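# Snap the flask's flip lid closed without moving the flask

## Task

Push the flip lid on the flask down until it latches with a click, keep the flask upright in its current spot, and finish with no part of the robot in contact with the flask.

## Robot and tools

Robot: two arms on a table, left_arm on the scene's +y side and right_arm on the -y side. Each arm ends in a sixteen-motor hand: right_arm has a right hand and left_arm has its mirror image, a left hand. A two-camera stand is fixed behind the arms. Loose objects may occasionally be nudged by outside pushes.

Frames. Scene frame: origin at table-top height, halfway between the arms' nominal bases, +x out over the table, +z up. Actual bases: left_arm at (-0.007, +0.339, 0) m, quat_wxyz (+1.000, 0, 0, +0.023); right_arm at (-0.022, -0.245, 0) m, quat_wxyz (+1.000, 0, 0, -0.004). Each arm's hand positions, targets, velocities and wrist-camera poses are given in that arm's own base frame. Fixed cameras and the table use the scene frame. Hand point axes, for the right hand: +z runs along the straight fingers toward the tips, +x crosses the palm away from the thumb, and +y points out of the palm face. On the left hand +x points toward the thumb. A rigid mast sits on the palm side near the wrist and can strike things.

execute_actions(actions, cameras). actions is a list of actions, run in order. Each action is a table of 1 to 15 rows, one row per control step of 1/30 s. A table with fewer rows repeats its final row until 15 steps are done, so one action takes 0.5 s. Each row is a single list of 48 numbers, each in [-1, 1], covering both arms even if only one moves:
- 1-6: left_arm dx, dy, dz, rx, ry, rz.
- 7-22: left hand motors in this order: index_mcp, index_abd, index_pip, index_dip, middle_mcp, middle_abd, middle_pip, middle_dip, ring_mcp, ring_abd, ring_pip, ring_dip, thumb_cmc, thumb_axl, thumb_mcp, thumb_ipl.
- 23-24: left current_limit, speed.
- 25-48: the same 24 numbers for right_arm and its hand.

The six arm numbers are an offset, not a pose. They are measured from that arm's Hand target as it stood when the action began, along that arm's base axes. Every row counts from that same start, not from the row before. Scale: 1.0 equals 0.6 m for dx, dy, dz and 180 degrees for rotation. rx, ry, rz together form one rotation vector, turning about the Hand target position. Sending the same offset again in a new action moves the hand further. If a translation is longer than 1.0, it is cut back along its direction. Each step, the commanded orientation is limited to 40 degrees from the measured one. The hand often stops short of its target, and the right_arm sags lower than commanded. An all-zero action asks for the same target again. If the hand still rests short, send the missing distance as a new offset. To release a push, command the target back past the hand's actual position.

The sixteen hand numbers are absolute goal angles, scaled linearly between each hinge's two stops. They are not offsets, and 0 is a real goal, not a hold. Toward -1 the fingers curl. Values for a straight hinge: _mcp +0.75, _abd 0.00, _pip +0.58, _dip +0.70, thumb_cmc +0.71, thumb_axl +0.68, thumb_mcp +0.23, thumb_ipl +0.17. Lowering thumb_cmc swings the thumb in front of the palm.

current_limit maps -1 to +1 onto 0 to 550 mA, with a floor of 11 mA. speed sets hinge speed to (speed+1)/2 of 8.5 rad/s. At the start these are +0.4 and -0.6, and the last values written stay in force. To leave a hand unchanged, send back its hand_goal, hand_current_limit and hand_speed.

cameras: a list of names, ["all"], or []. If it is omitted, all cameras are shown when actions is empty and none otherwise. An unknown name makes the call invalid. Camera names: cam_head_left, cam_head_right, cam_high, cam_low, cam_left_wrist, cam_right_wrist, each 672x504.

zoom_image(camera, region): gives a closer view of the newest image from that camera. region is [x0, y0, x1, y1] in pixels from the top-left corner, at most 504 by 504.

read_manual(section): returns licence texts only and does not move anything.

finished_scene(scene): ends the scene numbered 1 to 3 and cannot be undone. Call it only once the lid is latched and the hand is clear of the flask.

Results. For each arm: end_effector_position (m) and end_effector_quat_wxyz in the arm's base frame, which can be off by a few cm. Hand target is the commanded pose after clipping, and the next offset counts from it. Joint velocities show "within noise" when the arm is still. Joint torques include gravity; numbers 3 and 4 wrap at ±28 N m. Step readings list positions at some control steps. Each hand reports, in motor order:
- hand_goal: the goals currently written.
- hand_measured: the actual hinge positions.
- hand_current_ma: positive means pushing toward -1.
- hand_state: moving, goal, blocked, or overload.

Warning lines: MOTOR HOT appears at 85 °C. OVER-TEMPERATURE FAULT means the arm has gone limp for 30 to 60 s or more. The robot keeps holding its last command while you think.

Cautions:
- A motor held at 495 mA or more for 5 s shuts down for 10 s. Do not squeeze hard for long.
- Avoid long stretched-out holds and pushing toward poses the arm cannot reach, since both cause heating.
- Press the lid gently and in small steps so the flask does not tip, slide or fall off the table.
- Avoid slams, strikes on fixed or heavy objects, and any contact between the two arms or hands.
- Take care near a wrist close to its first joint's axis, where a small move can swing the whole arm.
- Afterward, lift the hand off the lid and confirm in the images that the flask is still upright in place.

Each tool is called after "Emit:" as name(argument=value, ...) on one line, values as JSON.

## Session

Emit:
execute_actions(actions=[])

Scene clock: 0.00 s.
left_arm: end_effector_position=(+0.3466, -0.4240, +0.2230) hand_goal=(+0.754, +0.000, +0.576, +0.696, +0.754, +0.000, +0.576, +0.696, +0.754, +0.000, +0.576, +0.696, +0.714, +0.678, +0.226, +0.168) hand_measured=(+0.754, +0.000, +0.576, +0.696, +0.754, +0.000, +0.576, +0.696, +0.754, +0.000, +0.576, +0.696, +0.714, +0.678, +0.226, +0.168) hand_current_ma=(+0, +0, +0, +0, +0, +0, +0, +0, +0, +0, +0, +0, +0, +0, +0, +0) hand_state=(goal, goal, goal, goal, goal, goal, goal, goal, goal, goal, goal, goal, goal, goal, goal, goal) hand_current_limit=0.40 hand_speed=-0.60 end_effector_quat_wxyz=(-0.035, +0.934, +0.357, -0.007) | right_arm: end_effector_position=(+0.6004, +0.0172, +0.4057) hand_goal=(+0.754, +0.000, +0.576, +0.696, +0.754, +0.000, +0.576, +0.696, +0.754, +0.000, +0.576, +0.696, +0.714, +0.678, +0.226, +0.168) hand_measured=(+0.754, +0.000, +0.576, +0.696, +0.754, +0.000, +0.576, +0.696, +0.754, +0.000, +0.576, +0.696, +0.714, +0.678, +0.226, +0.168) hand_current_ma=(+0, +0, +0, +0, +0, +0, +0, +0, +0, +0, +0, +0, +0, +0, +0, +0) hand_state=(goal, goal, goal, goal, goal, goal, goal, goal, goal, goal, goal, goal, goal, goal, goal, goal) hand_current_limit=0.40 hand_speed=-0.60 end_effector_quat_wxyz=(-0.008, +0.977, +0.071, +0.199)
Joint positions: left_arm=[-0.943 1.602 1.52 -1.56 -0.005 -0.102] | right_arm=[0.178 1.799 2.224 -1.597 0.025 1.599]
Joint velocities: within noise
Joint torques (N m): no reading
Heat: left arm: hottest waist 30 °C; right arm: hottest waist 33 °C.
Hand target: left_arm +0.3505, -0.4293, +0.2347; -0.022, +0.934, +0.357, -0.004 | right_arm +0.6007, +0.0173, +0.4239; -0.010, +0.973, +0.070, +0.219

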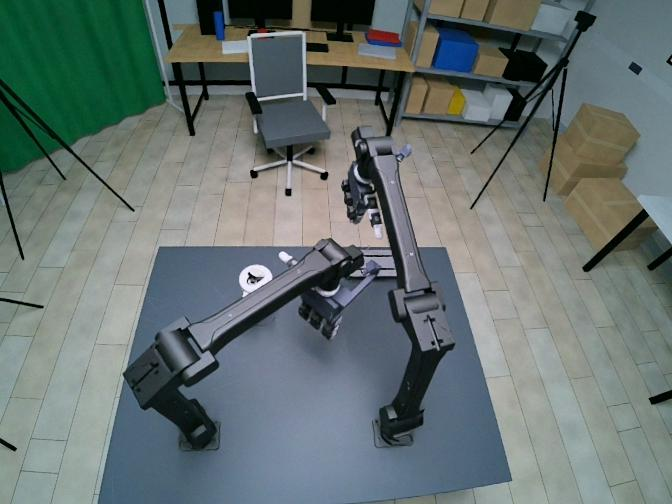

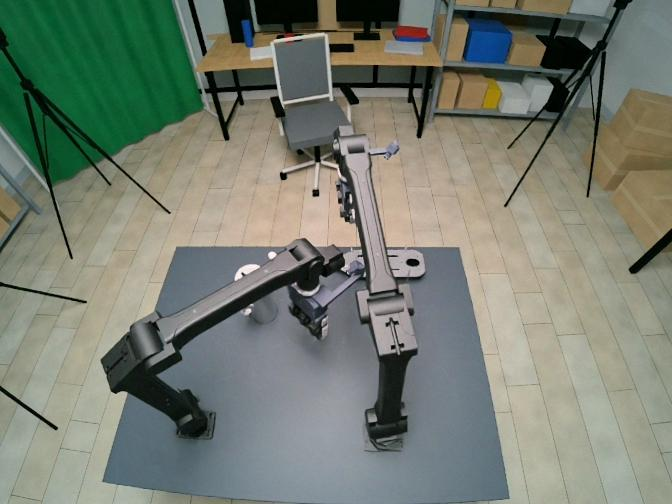

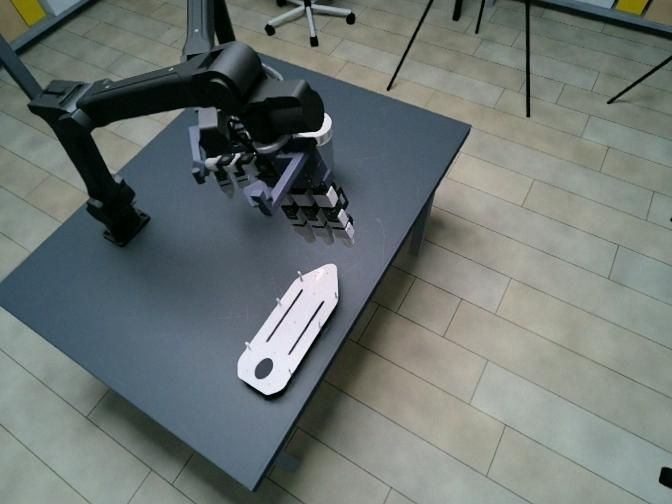

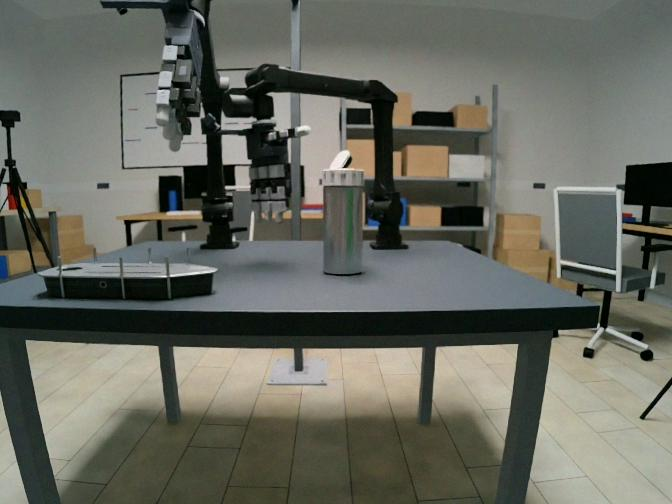

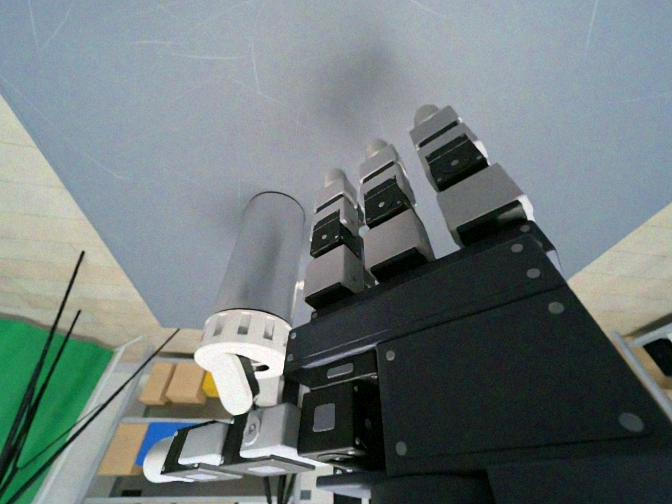

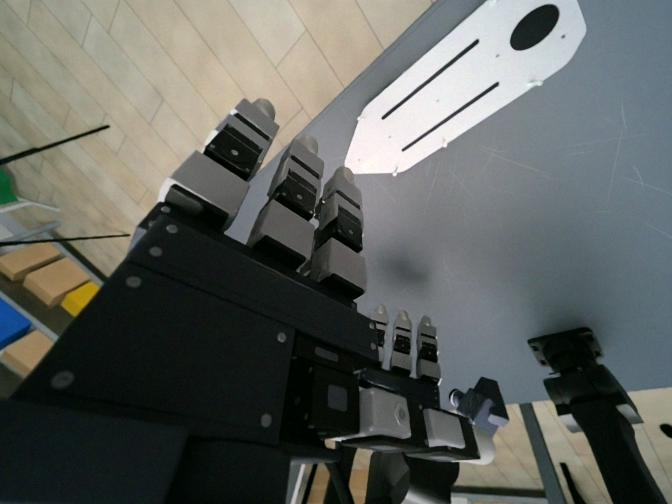

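Emit:
zoom_image(camera="cam_low", region=[290, 130, 400, 290])

Emit:
zoom_image(camera="cam_left_wrist", region=[150, 170, 350, 440])

Emit:
zoom_image(camera="cam_head_left", region=[200, 230, 350, 350])

Emit:
zoom_image(camera="cam_head_right", region=[200, 230, 350, 350])

Scaled by 3.150 from the camera's 672x504 image, which has a finer 960x720 frame.

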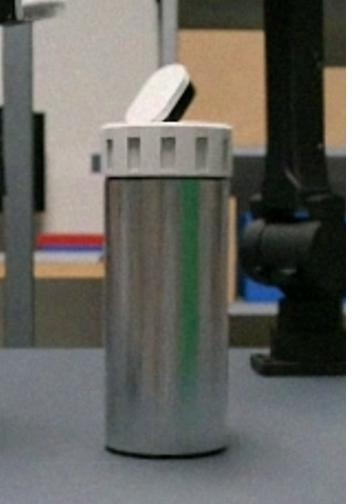

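Scaled by 1.867 from the camera's 672x504 image, which has a finer 960x720 frame.

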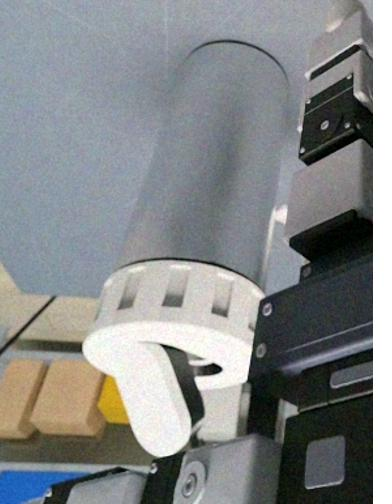

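Scaled by 3.360 from the camera's 672x504 image, which has a finer 960x720 frame.

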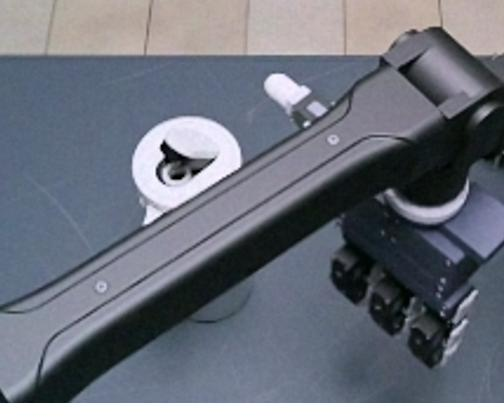

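Scaled by 3.360 from the camera's 672x504 image, which has a finer 960x720 frame.

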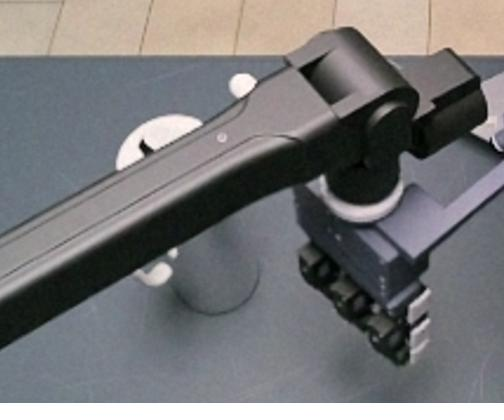

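Emit:
execute_actions(actions=[[[0,0,0.1,0,0,0,0.754,0,0.576,0.696,-0.068,0,-0.299,-0.174,-0.068,0,-0.299,-0.174,0.714,0.678,0.226,0.168,0.4,-0.6,0,0,0,0,0,0,0.754,0,0.576,0.696,0.754,0,0.576,0.696,0.754,0,0.576,0.696,0.714,0.678,0.226,0.168,0.4,-0.6]],[[0,0,0.1,0,0,0,0.754,0,0.576,0.696,-0.068,0,-0.299,-0.174,-0.068,0,-0.299,-0.174,0.714,0.678,0.226,0.168,0.4,-0.6,0,0,0,0,0,0,0.754,0,0.576,0.696,0.754,0,0.576,0.696,0.754,0,0.576,0.696,0.714,0.678,0.226,0.168,0.4,-0.6]],[[0,0,0.1,0,0,0,0.754,0,0.576,0.696,-0.068,0,-0.299,-0.174,-0.068,0,-0.299,-0.174,0.714,0.678,0.226,0.168,0.4,-0.6,0,0,0,0,0,0,0.754,0,0.576,0.696,0.754,0,0.576,0.696,0.754,0,0.576,0.696,0.714,0.678,0.226,0.168,0.4,-0.6]]], cameras=["cam_left_wrist","cam_low","cam_high","cam_head_left"])

Scene clock: 49.47 s.
left_arm: end_effector_position=(+0.3446, -0.4185, +0.3164) hand_goal=(+0.754, +0.000, +0.576, +0.696, -0.068, +0.000, -0.298, -0.174, -0.068, +0.000, -0.298, -0.174, +0.714, +0.678, +0.226, +0.168) hand_measured=(+0.752, +0.000, +0.576, +0.696, -0.052, +0.000, -0.292, -0.170, -0.050, +0.000, -0.292, -0.170, +0.714, +0.678, +0.224, +0.168) hand_current_ma=(+0, +0, +0, +0, +7, +0, +1, +0, +8, +0, +1, +0, +0, +0, +0, +0) hand_state=(goal, goal, goal, goal, goal, goal, goal, goal, goal, goal, goal, goal, goal, goal, goal, goal) hand_current_limit=0.40 hand_speed=-0.60 end_effector_quat_wxyz=(+0.010, +0.934, +0.357, +0.010) | right_arm: end_effector_position=(+0.6004, +0.0172, +0.4057) hand_goal=(+0.754, +0.000, +0.576, +0.696, +0.754, +0.000, +0.576, +0.696, +0.754, +0.000, +0.576, +0.696, +0.714, +0.678, +0.226, +0.168) hand_measured=(+0.754, +0.000, +0.576, +0.696, +0.754, +0.000, +0.576, +0.696, +0.754, +0.000, +0.576, +0.696, +0.714, +0.678, +0.224, +0.168) hand_current_ma=(-1, +0, +1, +0, -1, +0, +1, +0, -1, +0, +1, +0, +0, -1, -4, +0) hand_state=(goal, goal, goal, goal, goal, goal, goal, goal, goal, goal, goal, goal, goal, goal, goal, goal) hand_current_limit=0.40 hand_speed=-0.60 end_effector_quat_wxyz=(-0.008, +0.977, +0.071, +0.199)
Joint positions: left_arm=[-0.943 1.53 1.661 -1.678 -0.014 -0.102] | right_arm=[0.178 1.799 2.224 -1.597 0.025 1.599]
Joint torques (N m): left_arm=[-0.73 -13.63 7.69 0.58 -0.06 -0.02] | right_arm=[0.26 -19.66 11.63 1.65 0.05 -0.14]
Heat: left arm: hottest elbow 34 °C; right arm: hottest shoulder 36 °C.
Hand target: left_arm +0.3475, -0.4237, +0.3579; -0.007, +0.934, +0.357, +0.003 | right_arm +0.6007, +0.0173, +0.4239; -0.010, +0.973, +0.070, +0.219
Off the commanded pose: left_arm 0.042 m, 2 deg | right_arm 0.018 m, 2 deg.
led back after a hold (left arm): the arm was led back toward your command in small steps, so it may still be short of it.
previous command not reached (left arm): moving toward its pose would have brought a part of the arm too close to another arm.
Step readings (end_effector_position of left_arm | right_arm):
0: (+0.3466, -0.4240, +0.2230) | (+0.6004, +0.0172, +0.4057)
1: (+0.3465, -0.4238, +0.2229) | (+0.6004, +0.0172, +0.4057)
2: (+0.3456, -0.4226, +0.2235) | (+0.6004, +0.0172, +0.4057)
4: (+0.3432, -0.4192, +0.2297) | (+0.6004, +0.0172, +0.4057)
8: (+0.3450, -0.4217, +0.2553) | (+0.6004, +0.0172, +0.4057)
15: (+0.3460, -0.4231, +0.2760) | (+0.6004, +0.0172, +0.4057)
16: (+0.3459, -0.4230, +0.2760) | (+0.6004, +0.0172, +0.4057)
17: (+0.3460, -0.4228, +0.2763) | (+0.6004, +0.0172, +0.4057)
19: (+0.3466, -0.4231, +0.2805) | (+0.6004, +0.0172, +0.4057)
23: (+0.3474, -0.4235, +0.3033) | (+0.6004, +0.0172, +0.4057) HELD (not all sent) left_arm
30: (+0.3459, -0.4213, +0.3143) | (+0.6004, +0.0172, +0.4057) HELD (not all sent) left_arm
31: (+0.3462, -0.4217, +0.3126) | (+0.6004, +0.0172, +0.4057) HELD (not all sent) left_arm
32: (+0.3464, -0.4221, +0.3102) | (+0.6004, +0.0172, +0.4057) HELD (not all sent) left_arm
34: (+0.3467, -0.4224, +0.3056) | (+0.6004, +0.0172, +0.4057) HELD (not all sent) left_arm
38: (+0.3469, -0.4228, +0.2997) | (+0.6004, +0.0172, +0.4057)
45: (+0.3454, -0.4197, +0.3107) | (+0.6004, +0.0172, +0.4057)
HELD (not all sent) left_arm: steps 23 to 37.
pose unreachable (left arm): on one or more control steps of this call, first in action 1 (counted from 0), this arm could not follow its commanded pose, so it was not sent that pose on those steps. On the call's last step it was still not sent that pose. It may still have moved: this result reports where it is.
cause: moving toward the commanded pose would bring a part of the arm too close to another arm (a part of this arm just beyond joint 6 (wrist roll) and a part of the right arm just beyond its joint 3 (elbow), 78 mm apart when this arm was first held).
Images, in order (width x height): cam_head_left 672x504, cam_high 672x504, cam_low 672x504, cam_left_wrist 672x504.

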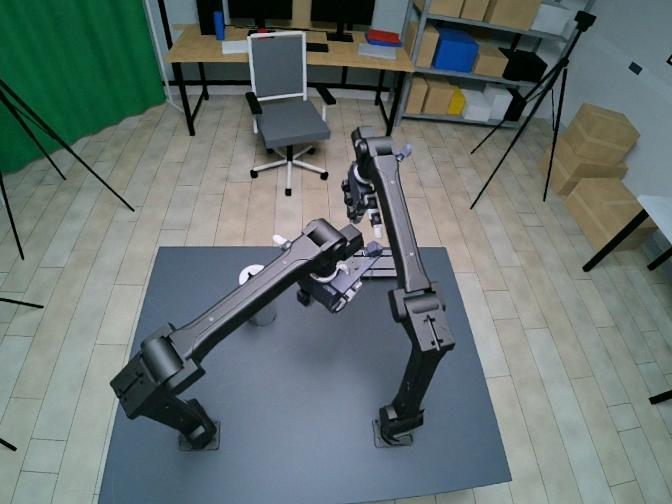

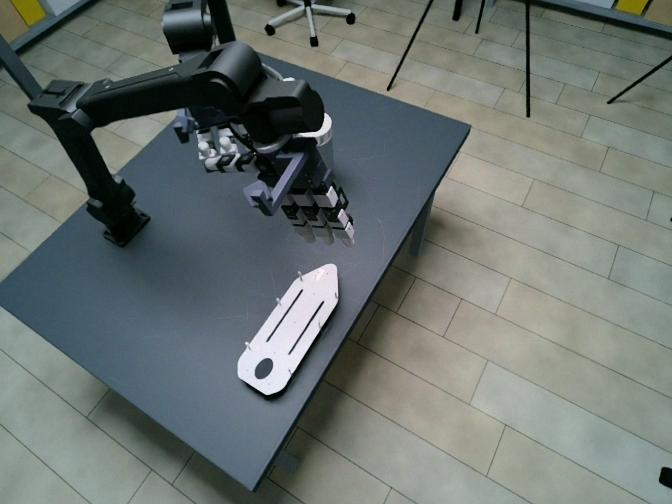

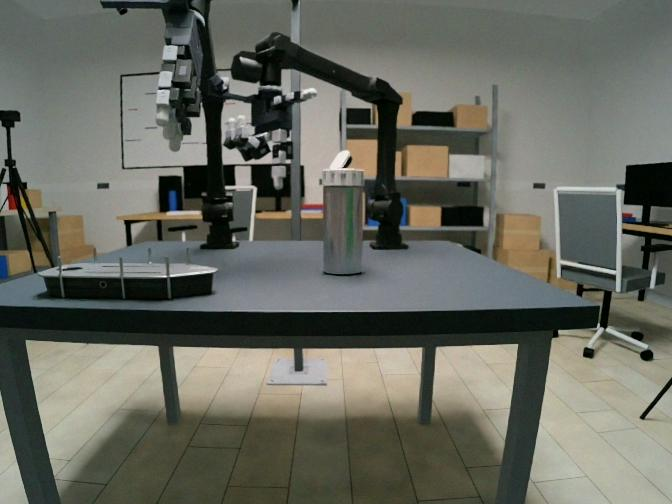

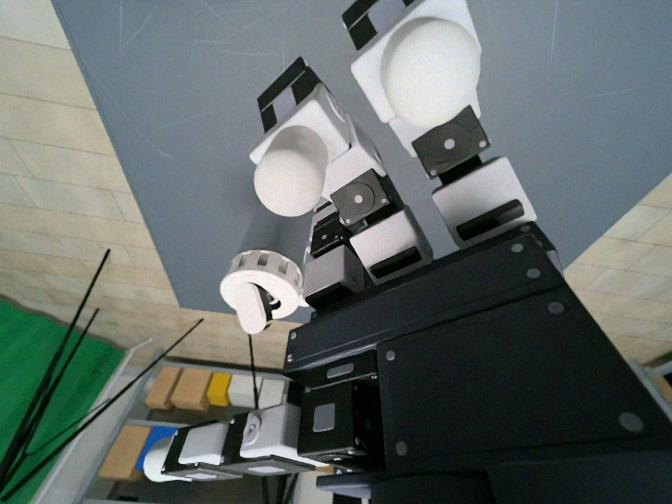

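Emit:
execute_actions(actions=[[[0,0,0,0,0,0,0.754,0,0.576,0.696,-0.068,0,-0.299,-0.174,-0.068,0,-0.299,-0.174,0.714,0.678,0.226,0.168,0.4,-0.6,-0.05,-0.15,0,0,0,0,0.754,0,0.576,0.696,0.754,0,0.576,0.696,0.754,0,0.576,0.696,0.714,0.678,0.226,0.168,0.4,-0.6]],[[0,0.05,0.05,0,0,0,0.754,0,0.576,0.696,-0.068,0,-0.299,-0.174,-0.068,0,-0.299,-0.174,0.714,0.678,0.226,0.168,0.4,-0.6,0,-0.15,0,0,0,0,0.754,0,0.576,0.696,0.754,0,0.576,0.696,0.754,0,0.576,0.696,0.714,0.678,0.226,0.168,0.4,-0.6]],[[0,0,0.1,0,0,0,0.754,0,0.576,0.696,-0.068,0,-0.299,-0.174,-0.068,0,-0.299,-0.174,0.714,0.678,0.226,0.168,0.4,-0.6,0,0,0,0,0,0,0.754,0,0.576,0.696,0.754,0,0.576,0.696,0.754,0,0.576,0.696,0.714,0.678,0.226,0.168,0.4,-0.6]]], cameras=["cam_left_wrist","cam_low"])

Scene clock: 57.97 s.
left_arm: end_effector_position=(+0.3448, -0.3921, +0.4255) hand_goal=(+0.754, +0.000, +0.576, +0.696, -0.068, +0.000, -0.298, -0.174, -0.068, +0.000, -0.298, -0.174, +0.714, +0.678, +0.226, +0.168) hand_measured=(+0.752, +0.000, +0.576, +0.696, -0.052, +0.000, -0.292, -0.170, -0.050, +0.000, -0.292, -0.170, +0.714, +0.678, +0.224, +0.168) hand_current_ma=(+0, +0, +0, +0, +7, +0, +1, +0, +8, +0, +1, +0, +0, +0, +0, +0) hand_state=(goal, goal, goal, goal, goal, goal, goal, goal, goal, goal, goal, goal, goal, goal, goal, goal) hand_current_limit=0.40 hand_speed=-0.60 end_effector_quat_wxyz=(+0.111, +0.927, +0.355, +0.046) | right_arm: end_effector_position=(+0.5636, -0.1684, +0.4067) hand_goal=(+0.754, +0.000, +0.576, +0.696, +0.754, +0.000, +0.576, +0.696, +0.754, +0.000, +0.576, +0.696, +0.714, +0.678, +0.226, +0.168) hand_measured=(+0.754, +0.000, +0.576, +0.696, +0.752, +0.000, +0.576, +0.696, +0.752, +0.000, +0.576, +0.696, +0.714, +0.678, +0.224, +0.168) hand_current_ma=(-1, +0, +1, +0, -1, +0, +1, +0, -1, +0, +1, +0, +0, -1, -4, +0) hand_state=(goal, goal, goal, goal, goal, goal, goal, goal, goal, goal, goal, goal, goal, goal, goal, goal) hand_current_limit=0.40 hand_speed=-0.60 end_effector_quat_wxyz=(-0.013, +0.978, +0.058, +0.202)
Joint positions: left_arm=[-0.911 1.395 1.744 -1.68 -0.024 -0.068] | right_arm=[-0.175 1.684 2.073 -1.568 -0.117 1.301]
Joint torques (N m): left_arm=[-0.21 -12.28 10.92 0.69 -0.21 0.1] | right_arm=[0.91 -16.73 12.88 1.43 -0.23 -0.33]
Heat: left arm: hottest elbow 37 °C; right arm: hottest shoulder 36 °C.
Hand target: left_arm +0.3475, -0.3937, +0.4478; -0.007, +0.934, +0.357, +0.003 | right_arm +0.5706, -0.1628, +0.4238; -0.010, +0.973, +0.070, +0.219
Off the commanded pose: left_arm 0.022 m, 14 deg | right_arm 0.019 m, 3 deg.
held back during your reply time (left arm), on 7 control steps: a part of the arm was too close to another arm, or the arm's last command would have brought one too close.
led back after a hold (left arm): the arm was led back toward your command in small steps, so it may still be short of it.
joint sent to its limit (left arm) — joint 4 (wrist pitch), lower limit. The joint targets are off in orientation, not in position.
Step readings (end_effector_position of left_arm | right_arm):
0: (+0.3449, -0.4187, +0.3294) | (+0.6004, +0.0172, +0.4057)
1: (+0.3449, -0.4187, +0.3294) | (+0.6004, +0.0172, +0.4055)
2: (+0.3449, -0.4187, +0.3294) | (+0.6002, +0.0150, +0.4038)
4: (+0.3449, -0.4187, +0.3294) | (+0.5942, +0.0090, +0.3965)
8: (+0.3449, -0.4187, +0.3294) | (+0.5781, -0.0337, +0.3878)
15: (+0.3449, -0.4187, +0.3294) | (+0.5696, -0.0798, +0.4015)
16: (+0.3449, -0.4187, +0.3294) | (+0.5696, -0.0791, +0.4032)
17: (+0.3449, -0.4183, +0.3302) | (+0.5699, -0.0794, +0.4042)
19: (+0.3453, -0.4159, +0.3348) | (+0.5716, -0.0828, +0.4046)
23: (+0.3458, -0.4043, +0.3560) | (+0.5687, -0.1247, +0.4055)
30: (+0.3436, -0.3910, +0.3808) | (+0.5612, -0.1707, +0.4066)
31: (+0.3435, -0.3911, +0.3808) | (+0.5618, -0.1700, +0.4065)
32: (+0.3435, -0.3911, +0.3808) | (+0.5621, -0.1696, +0.4064)
34: (+0.3441, -0.3914, +0.3839) | (+0.5629, -0.1683, +0.4064)
38: (+0.3462, -0.3936, +0.4022) | (+0.5633, -0.1683, +0.4065)
45: (+0.3447, -0.3919, +0.4248) | (+0.5635, -0.1683, +0.4066)
Images, in order (width x height): cam_low 672x504, cam_left_wrist 672x504.

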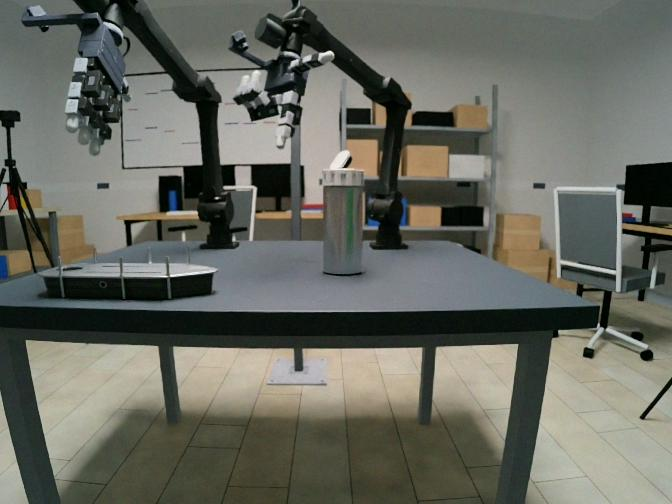

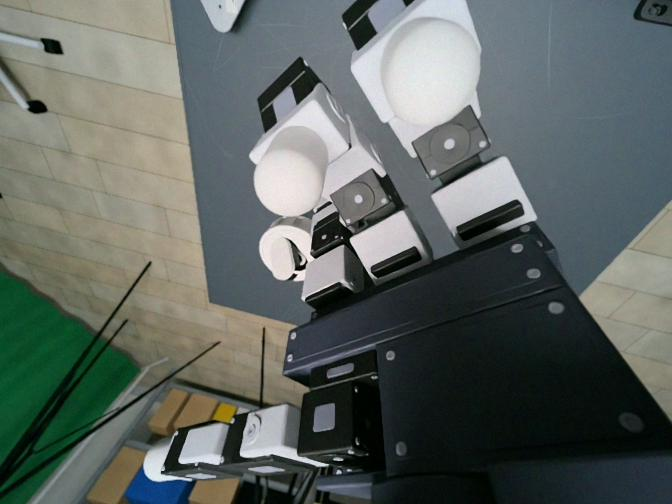

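Emit:
execute_actions(actions=[[[0.05,0.08,0,0,0,0,0.754,0,0.576,0.696,-0.753,0,-0.299,-0.029,-0.753,0,-0.299,-0.029,0.714,0.678,0.226,0.168,0.4,-0.6,0,0,0,0,0,0,0.754,0,0.576,0.696,0.754,0,0.576,0.696,0.754,0,0.576,0.696,0.714,0.678,0.226,0.168,0.4,-0.6]],[[0.04,0.06,0,0,0,0,0.754,0,0.576,0.696,-0.753,0,-0.299,-0.029,-0.753,0,-0.299,-0.029,0.714,0.678,0.226,0.168,0.4,-0.6,0,0,0,0,0,0,0.754,0,0.576,0.696,0.754,0,0.576,0.696,0.754,0,0.576,0.696,0.714,0.678,0.226,0.168,0.4,-0.6]]], cameras=["all"])

Scene clock: 68.87 s.
left_arm: end_effector_position=(+0.4066, -0.3120, +0.4428) hand_goal=(+0.754, +0.000, +0.576, +0.696, -0.752, +0.000, -0.298, -0.028, -0.752, +0.000, -0.298, -0.028, +0.714, +0.678, +0.226, +0.168) hand_measured=(+0.754, +0.000, +0.576, +0.696, -0.736, +0.000, -0.296, -0.032, -0.734, +0.000, -0.296, -0.032, +0.714, +0.678, +0.224, +0.168) hand_current_ma=(+0, +0, +0, +0, +7, +0, +0, +0, +8, +0, +0, +0, +0, +0, +0, +0) hand_state=(goal, goal, goal, goal, goal, goal, goal, goal, goal, goal, goal, goal, goal, goal, goal, goal) hand_current_limit=0.40 hand_speed=-0.60 end_effector_quat_wxyz=(+0.115, +0.923, +0.359, +0.074) | right_arm: end_effector_position=(+0.5636, -0.1684, +0.4067) hand_goal=(+0.754, +0.000, +0.576, +0.696, +0.754, +0.000, +0.576, +0.696, +0.754, +0.000, +0.576, +0.696, +0.714, +0.678, +0.226, +0.168) hand_measured=(+0.754, +0.000, +0.576, +0.696, +0.752, +0.000, +0.576, +0.696, +0.752, +0.000, +0.576, +0.696, +0.714, +0.678, +0.224, +0.168) hand_current_ma=(-1, +0, +1, +0, -1, +0, +1, +0, -1, +0, +1, +0, +0, -1, -4, +0) hand_state=(goal, goal, goal, goal, goal, goal, goal, goal, goal, goal, goal, goal, goal, goal, goal, goal) hand_current_limit=0.40 hand_speed=-0.60 end_effector_quat_wxyz=(-0.013, +0.978, +0.058, +0.202)
Joint positions: left_arm=[-0.676 1.355 1.737 -1.68 -0.013 0.155] | right_arm=[-0.175 1.684 2.073 -1.568 -0.117 1.301]
Joint torques (N m): left_arm=[-1.14 -12.69 7.79 0.66 -0.18 0.13] | right_arm=[1.03 -16.85 12.88 1.4 -0.23 -0.29]
Heat: left arm: hottest elbow 38 °C; right arm: hottest shoulder 36 °C.
Hand target: left_arm +0.4014, -0.3097, +0.4480; -0.007, +0.934, +0.357, +0.003 | right_arm +0.5706, -0.1628, +0.4238; -0.010, +0.973, +0.070, +0.219
Off the commanded pose: left_arm 0.008 m, 16 deg | right_arm 0.019 m, 3 deg.
joint sent to its limit (left arm) — joint 4 (wrist pitch), lower limit. The joint targets are off in orientation, not in position.
Step readings (end_effector_position of left_arm | right_arm):
0: (+0.3448, -0.3921, +0.4255) | (+0.5636, -0.1684, +0.4067)
1: (+0.3449, -0.3920, +0.4255) | (+0.5636, -0.1684, +0.4067)
2: (+0.3463, -0.3908, +0.4257) | (+0.5636, -0.1684, +0.4067)
4: (+0.3523, -0.3853, +0.4265) | (+0.5636, -0.1684, +0.4067)
8: (+0.3758, -0.3582, +0.4328) | (+0.5636, -0.1684, +0.4067)
15: (+0.3819, -0.3439, +0.4425) | (+0.5636, -0.1684, +0.4067)
16: (+0.3817, -0.3442, +0.4425) | (+0.5636, -0.1684, +0.4067)
17: (+0.3815, -0.3444, +0.4427) | (+0.5636, -0.1684, +0.4067)
19: (+0.3851, -0.3406, +0.4424) | (+0.5636, -0.1684, +0.4067)
23: (+0.4010, -0.3199, +0.4415) | (+0.5636, -0.1684, +0.4067)
30: (+0.4073, -0.3109, +0.4428) | (+0.5636, -0.1684, +0.4067)

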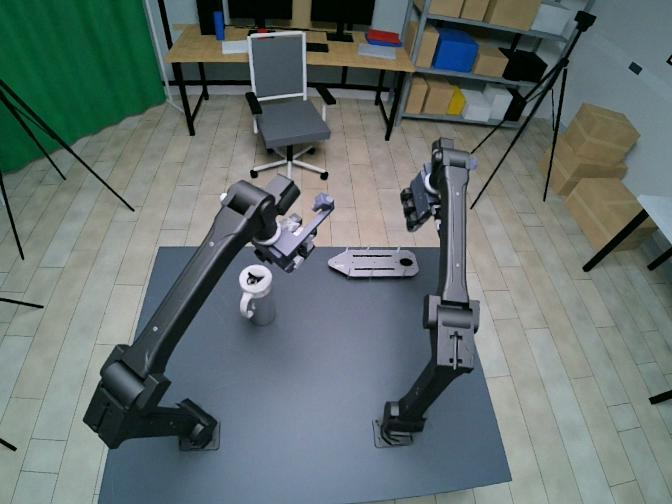

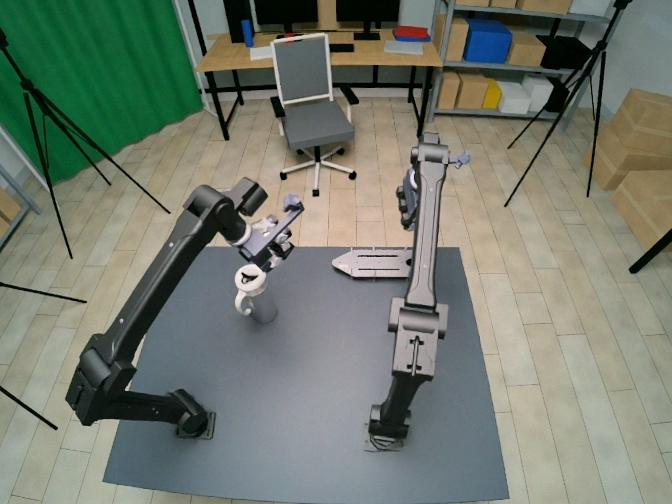

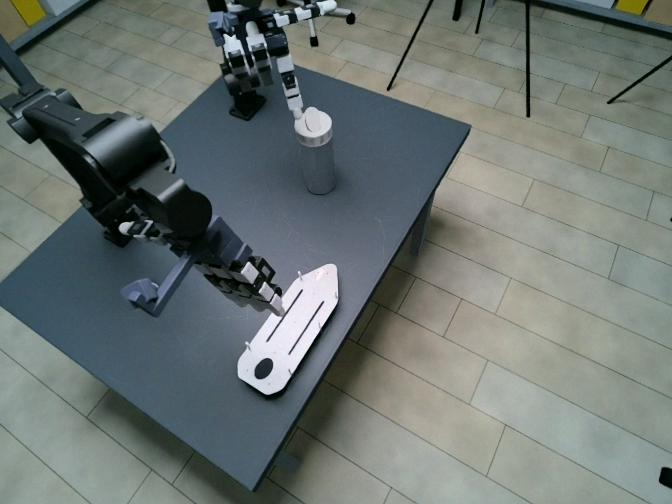

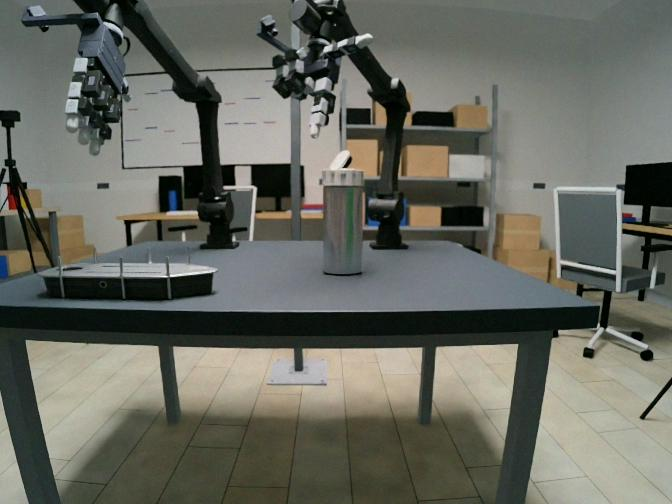

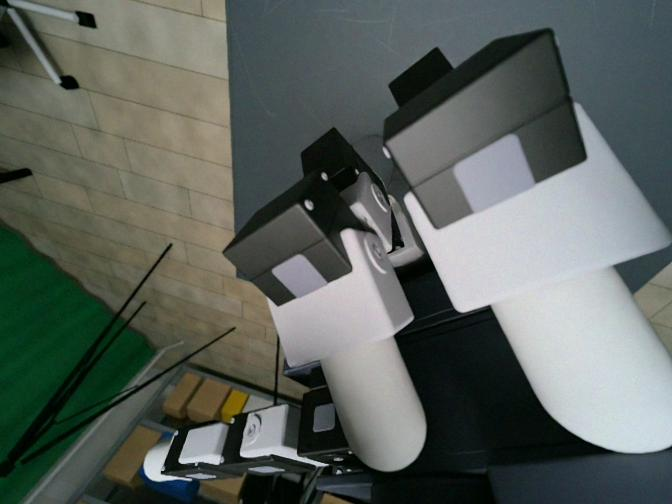

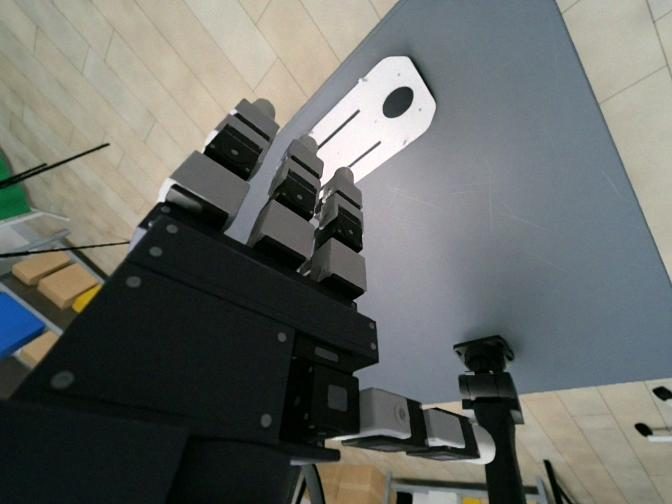

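Emit:
zoom_image(camera="cam_head_left", region=[200, 240, 320, 340])

Emit:
zoom_image(camera="cam_head_right", region=[200, 240, 320, 340])

Emit:
zoom_image(camera="cam_high", region=[250, 60, 390, 210])

Scaled by 4.200 from the camera's 672x504 image, which has a finer 960x720 frame.

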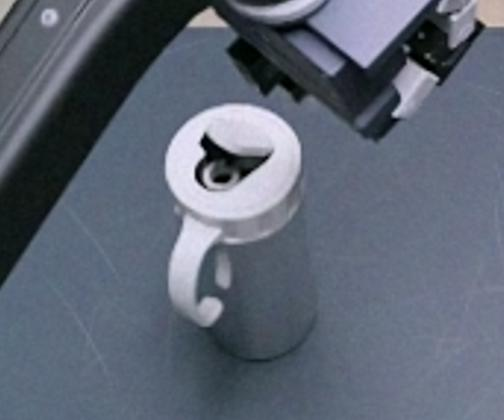

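Scaled by 4.200 from the camera's 672x504 image, which has a finer 960x720 frame.

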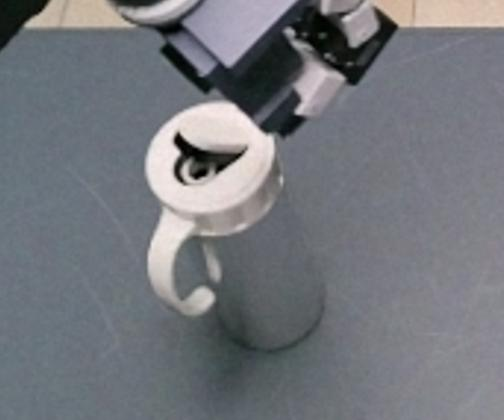

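Scaled by 3.360 from the camera's 672x504 image, which has a finer 960x720 frame.

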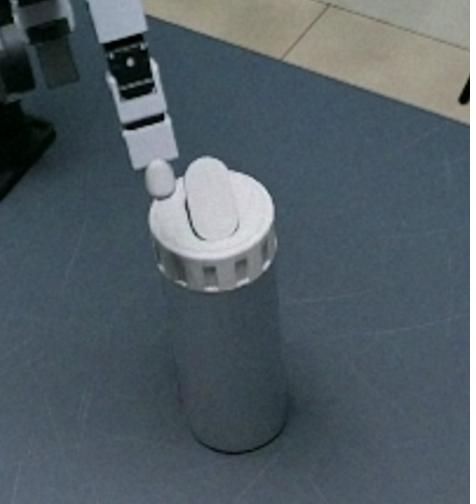

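Emit:
execute_actions(actions=[[[0.007,0.054,0,-0.0567,-0.0703,0.003,0.754,0,0.576,0.696,1,0,1,1,1,0,1,1,0.714,0.678,0.226,0.168,0.4,-0.4,0,0,0,0,0,0,0.754,0,0.576,0.696,0.754,0,0.576,0.696,0.754,0,0.576,0.696,0.714,0.678,0.226,0.168,0.4,-0.6]]], cameras=["cam_left_wrist","cam_low","cam_high","cam_head_left","cam_head_right"])

Emit:
zoom_image(camera="cam_high", region=[250, 60, 390, 210])

Emit:
zoom_image(camera="cam_left_wrist", region=[200, 100, 450, 350])

Scene clock: 113.33 s.
left_arm: end_effector_position=(+0.4087, -0.2798, +0.4461) hand_goal=(+0.754, +0.000, +0.576, +0.696, +1.000, +0.000, +1.000, +1.000, +1.000, +0.000, +1.000, +1.000, +0.714, +0.678, +0.226, +0.168) hand_measured=(+0.754, +0.000, +0.576, +0.696, +0.992, +0.000, +0.996, +0.996, +0.992, +0.000, +0.996, +0.996, +0.714, +0.678, +0.224, +0.168) hand_current_ma=(+0, +0, +0, +0, -1, +0, +0, +0, -2, +0, +0, +0, +0, +0, +0, +0) hand_state=(goal, goal, goal, goal, goal, goal, goal, goal, goal, goal, goal, goal, goal, goal, goal, goal) hand_current_limit=0.40 hand_speed=-0.40 end_effector_quat_wxyz=(+0.118, +0.922, +0.361, +0.077) | right_arm: end_effector_position=(+0.5636, -0.1684, +0.4067) hand_goal=(+0.754, +0.000, +0.576, +0.696, +0.754, +0.000, +0.576, +0.696, +0.754, +0.000, +0.576, +0.696, +0.714, +0.678, +0.226, +0.168) hand_measured=(+0.754, +0.000, +0.576, +0.696, +0.752, +0.000, +0.576, +0.696, +0.752, +0.000, +0.576, +0.696, +0.714, +0.678, +0.224, +0.168) hand_current_ma=(-1, +0, +1, +0, -1, +0, +1, +0, -1, +0, +1, +0, +0, -1, -4, +0) hand_state=(goal, goal, goal, goal, goal, goal, goal, goal, goal, goal, goal, goal, goal, goal, goal, goal) hand_current_limit=0.40 hand_speed=-0.60 end_effector_quat_wxyz=(-0.013, +0.978, +0.058, +0.202)
Joint positions: left_arm=[-0.605 1.307 1.698 -1.68 0.005 0.218] | right_arm=[-0.175 1.684 2.073 -1.568 -0.117 1.301]
Joint torques (N m): left_arm=[-0.38 -11.16 7.43 0.39 0.05 0.09] | right_arm=[1.03 -16.73 12.88 1.43 -0.22 -0.3]
Heat: left arm: hottest elbow 38 °C; right arm: hottest elbow 39 °C.
Hand target: left_arm +0.4057, -0.2772, +0.4480; +0.116, +0.923, +0.359, +0.074 | right_arm +0.5706, -0.1628, +0.4238; -0.010, +0.973, +0.070, +0.219
Off the commanded pose: left_arm 0.004 m, 1 deg | right_arm 0.019 m, 3 deg.
joint sent to its limit (left arm) — joint 4 (wrist pitch), lower limit. The joint targets still meet the commanded pose.
Step readings (end_effector_position of left_arm | right_arm):
0: (+0.4066, -0.3120, +0.4428) | (+0.5636, -0.1684, +0.4067)
1: (+0.4066, -0.3120, +0.4426) | (+0.5636, -0.1684, +0.4067)
2: (+0.4063, -0.3113, +0.4422) | (+0.5636, -0.1684, +0.4067)
4: (+0.4051, -0.3066, +0.4404) | (+0.5636, -0.1684, +0.4067)
8: (+0.4089, -0.2884, +0.4409) | (+0.5636, -0.1684, +0.4067)
15: (+0.4092, -0.2794, +0.4476) | (+0.5636, -0.1684, +0.4067)
Images, in order (width x height): cam_head_left 672x504, cam_head_right 672x504, cam_high 672x504, cam_low 672x504, cam_left_wrist 672x504.

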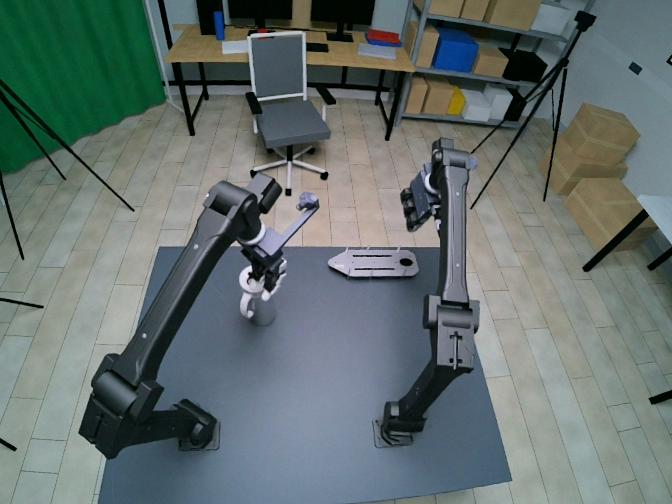

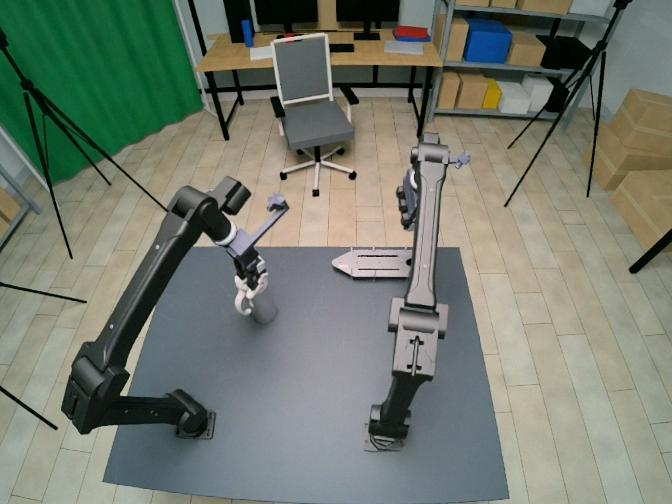

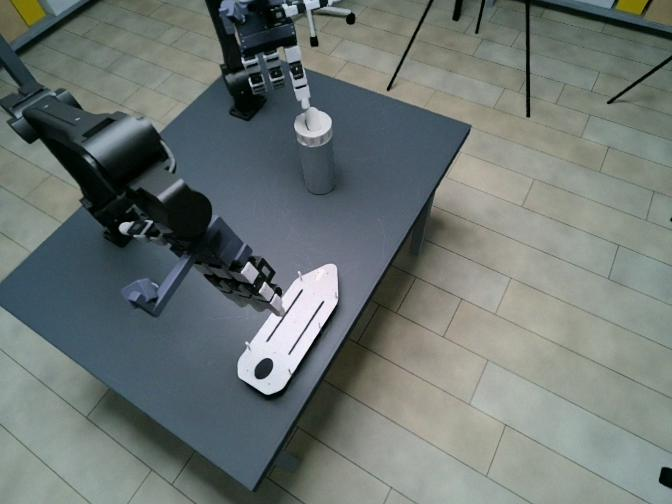

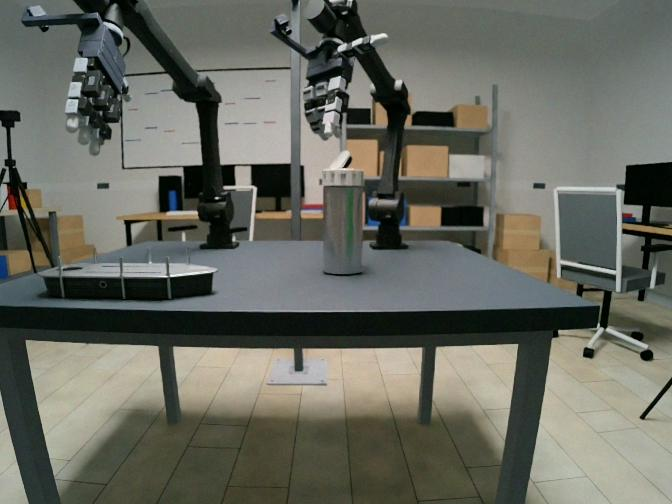

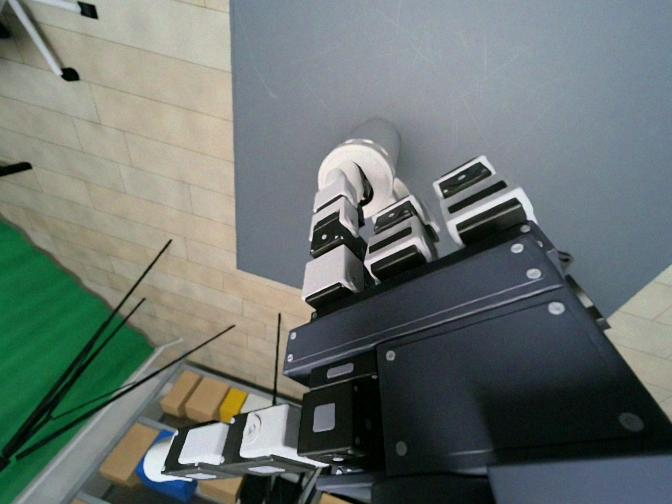

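Scaled by 3.360 from the camera's 672x504 image, which has a finer 960x720 frame.

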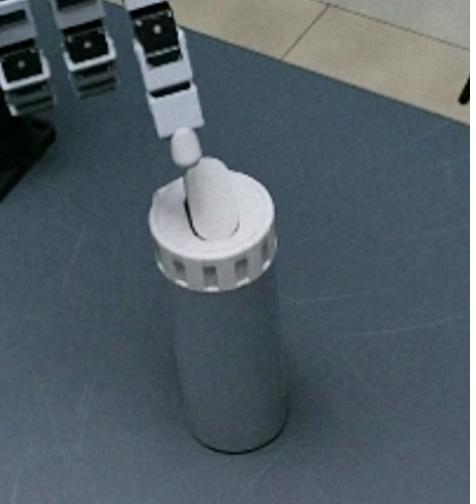

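Scaled by 2.016 from the camera's 672x504 image, which has a finer 960x720 frame.

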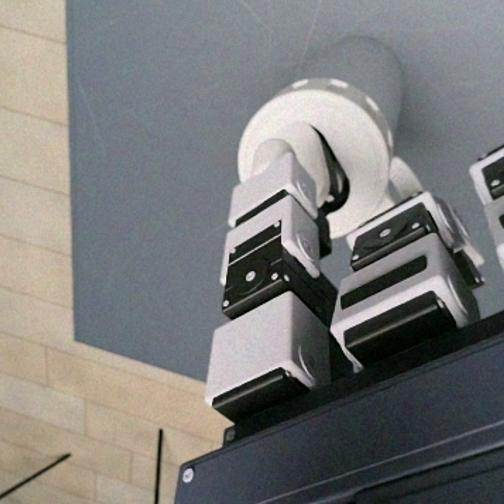

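Emit:
execute_actions(actions=[[[-0.004,0.05,0,0,0,0,0.754,0,0.576,0.696,1,0,1,1,1,0,1,1,0.714,0.678,0.226,0.168,0.4,-0.4,0,0,0,0,0,0,0.754,0,0.576,0.696,0.754,0,0.576,0.696,0.754,0,0.576,0.696,0.714,0.678,0.226,0.168,0.4,-0.6]]], cameras=["cam_left_wrist","cam_low","cam_high"])

Emit:
zoom_image(camera="cam_high", region=[250, 60, 390, 210])

Emit:
zoom_image(camera="cam_left_wrist", region=[200, 100, 450, 350])

Emit:
zoom_image(camera="cam_low", region=[280, 90, 400, 210])

Scene clock: 134.60 s.
left_arm: end_effector_position=(+0.4059, -0.2501, +0.4479) hand_goal=(+0.754, +0.000, +0.576, +0.696, +1.000, +0.000, +1.000, +1.000, +1.000, +0.000, +1.000, +1.000, +0.714, +0.678, +0.226, +0.168) hand_measured=(+0.754, +0.000, +0.576, +0.696, +0.992, +0.000, +0.996, +0.996, +0.992, +0.000, +0.996, +0.996, +0.714, +0.678, +0.224, +0.168) hand_current_ma=(+0, +0, +0, +0, -1, +0, +0, +0, -2, +0, +0, +0, +0, +0, +0, +0) hand_state=(goal, goal, goal, goal, goal, goal, goal, goal, goal, goal, goal, goal, goal, goal, goal, goal) hand_current_limit=0.40 hand_speed=-0.40 end_effector_quat_wxyz=(+0.121, +0.921, +0.360, +0.079) | right_arm: end_effector_position=(+0.5636, -0.1684, +0.4067) hand_goal=(+0.754, +0.000, +0.576, +0.696, +0.754, +0.000, +0.576, +0.696, +0.754, +0.000, +0.576, +0.696, +0.714, +0.678, +0.226, +0.168) hand_measured=(+0.754, +0.000, +0.576, +0.696, +0.752, +0.000, +0.576, +0.696, +0.752, +0.000, +0.576, +0.696, +0.714, +0.678, +0.224, +0.168) hand_current_ma=(-1, +0, +1, +0, -1, +0, +1, +0, -1, +0, +1, +0, +0, -1, -4, +0) hand_state=(goal, goal, goal, goal, goal, goal, goal, goal, goal, goal, goal, goal, goal, goal, goal, goal) hand_current_limit=0.40 hand_speed=-0.60 end_effector_quat_wxyz=(-0.013, +0.978, +0.058, +0.202)
Joint positions: left_arm=[-0.539 1.257 1.656 -1.68 0.023 0.283] | right_arm=[-0.175 1.684 2.073 -1.568 -0.117 1.301]
Joint torques (N m): left_arm=[-0.62 -10.23 7.17 0.68 0.03 0.16] | right_arm=[0.97 -16.73 12.88 1.43 -0.23 -0.29]
Heat: left arm: hottest elbow 38 °C; right arm: hottest elbow 40 °C.
Hand target: left_arm +0.4033, -0.2473, +0.4479; +0.116, +0.923, +0.359, +0.074 | right_arm +0.5706, -0.1628, +0.4238; -0.010, +0.973, +0.070, +0.219
Off the commanded pose: left_arm 0.004 m, 1 deg | right_arm 0.019 m, 3 deg.
joint sent to its limit (left arm) — joint 4 (wrist pitch), lower limit. The joint targets still meet the commanded pose.
Step readings (end_effector_position of left_arm | right_arm):
0: (+0.4087, -0.2798, +0.4461) | (+0.5636, -0.1684, +0.4067)
1: (+0.4085, -0.2800, +0.4459) | (+0.5636, -0.1684, +0.4067)
2: (+0.4084, -0.2791, +0.4452) | (+0.5636, -0.1684, +0.4067)
4: (+0.4070, -0.2744, +0.4417) | (+0.5636, -0.1684, +0.4067)
8: (+0.4088, -0.2571, +0.4401) | (+0.5636, -0.1684, +0.4067)
15: (+0.4063, -0.2496, +0.4477) | (+0.5636, -0.1684, +0.4067)
Images, in order (width x height): cam_high 672x504, cam_low 672x504, cam_left_wrist 672x504.

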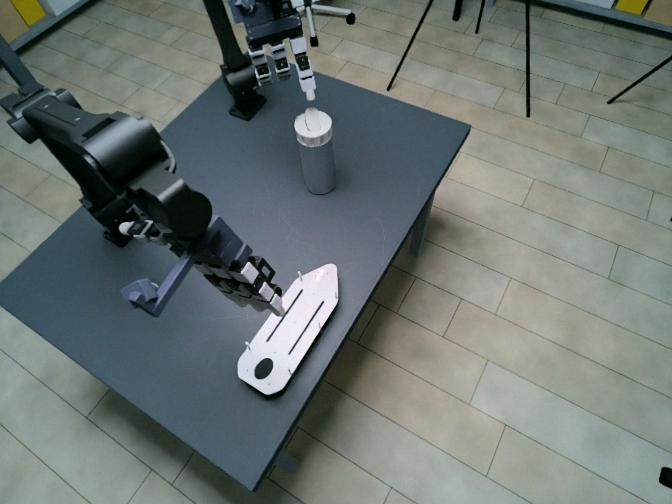

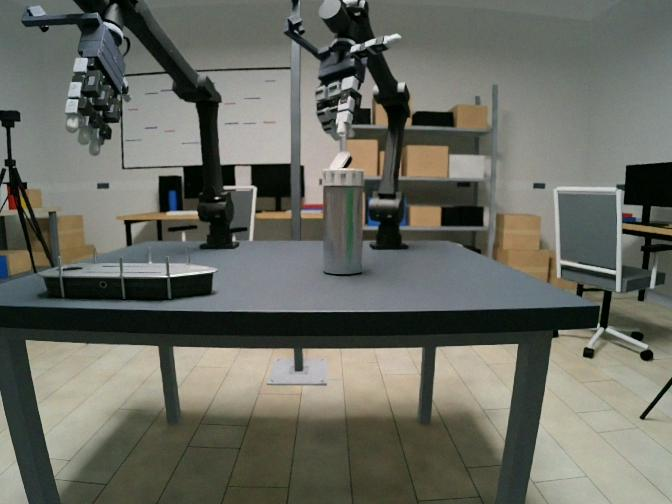

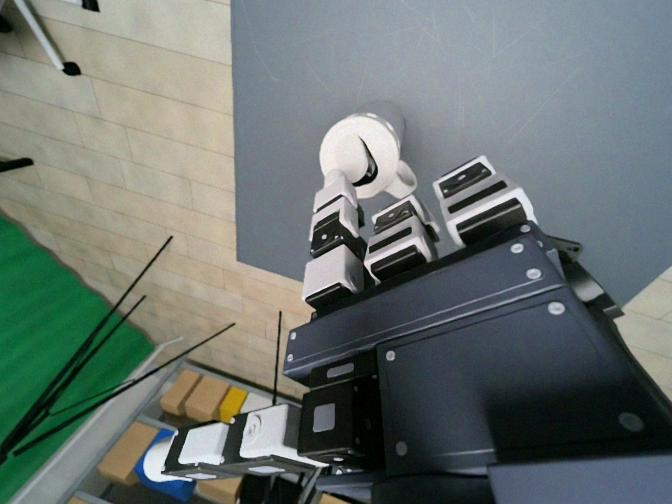

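Scaled by 3.360 from the camera's 672x504 image, which has a finer 960x720 frame.

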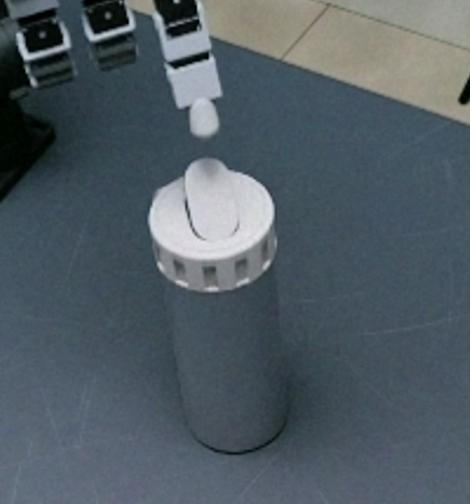

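Scaled by 2.016 from the camera's 672x504 image, which has a finer 960x720 frame.

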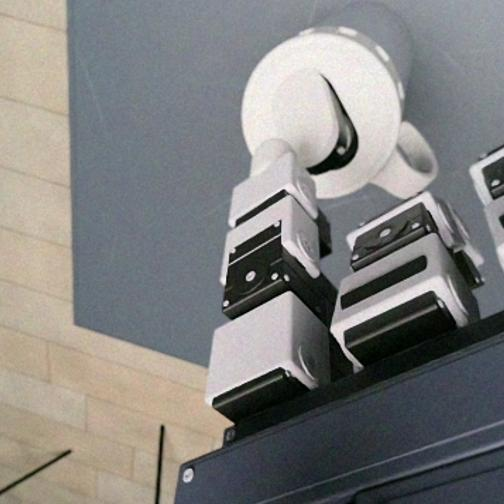

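Scaled by 4.200 from the camera's 672x504 image, which has a finer 960x720 frame.

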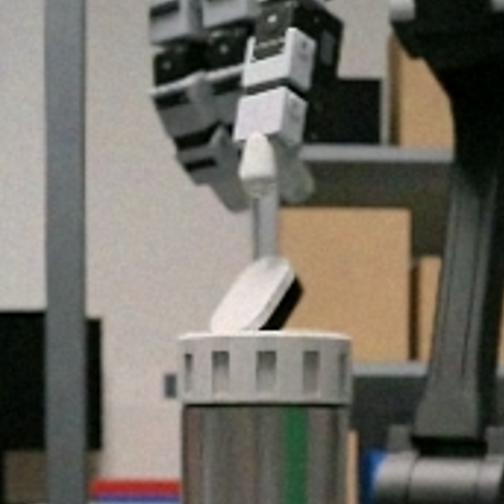

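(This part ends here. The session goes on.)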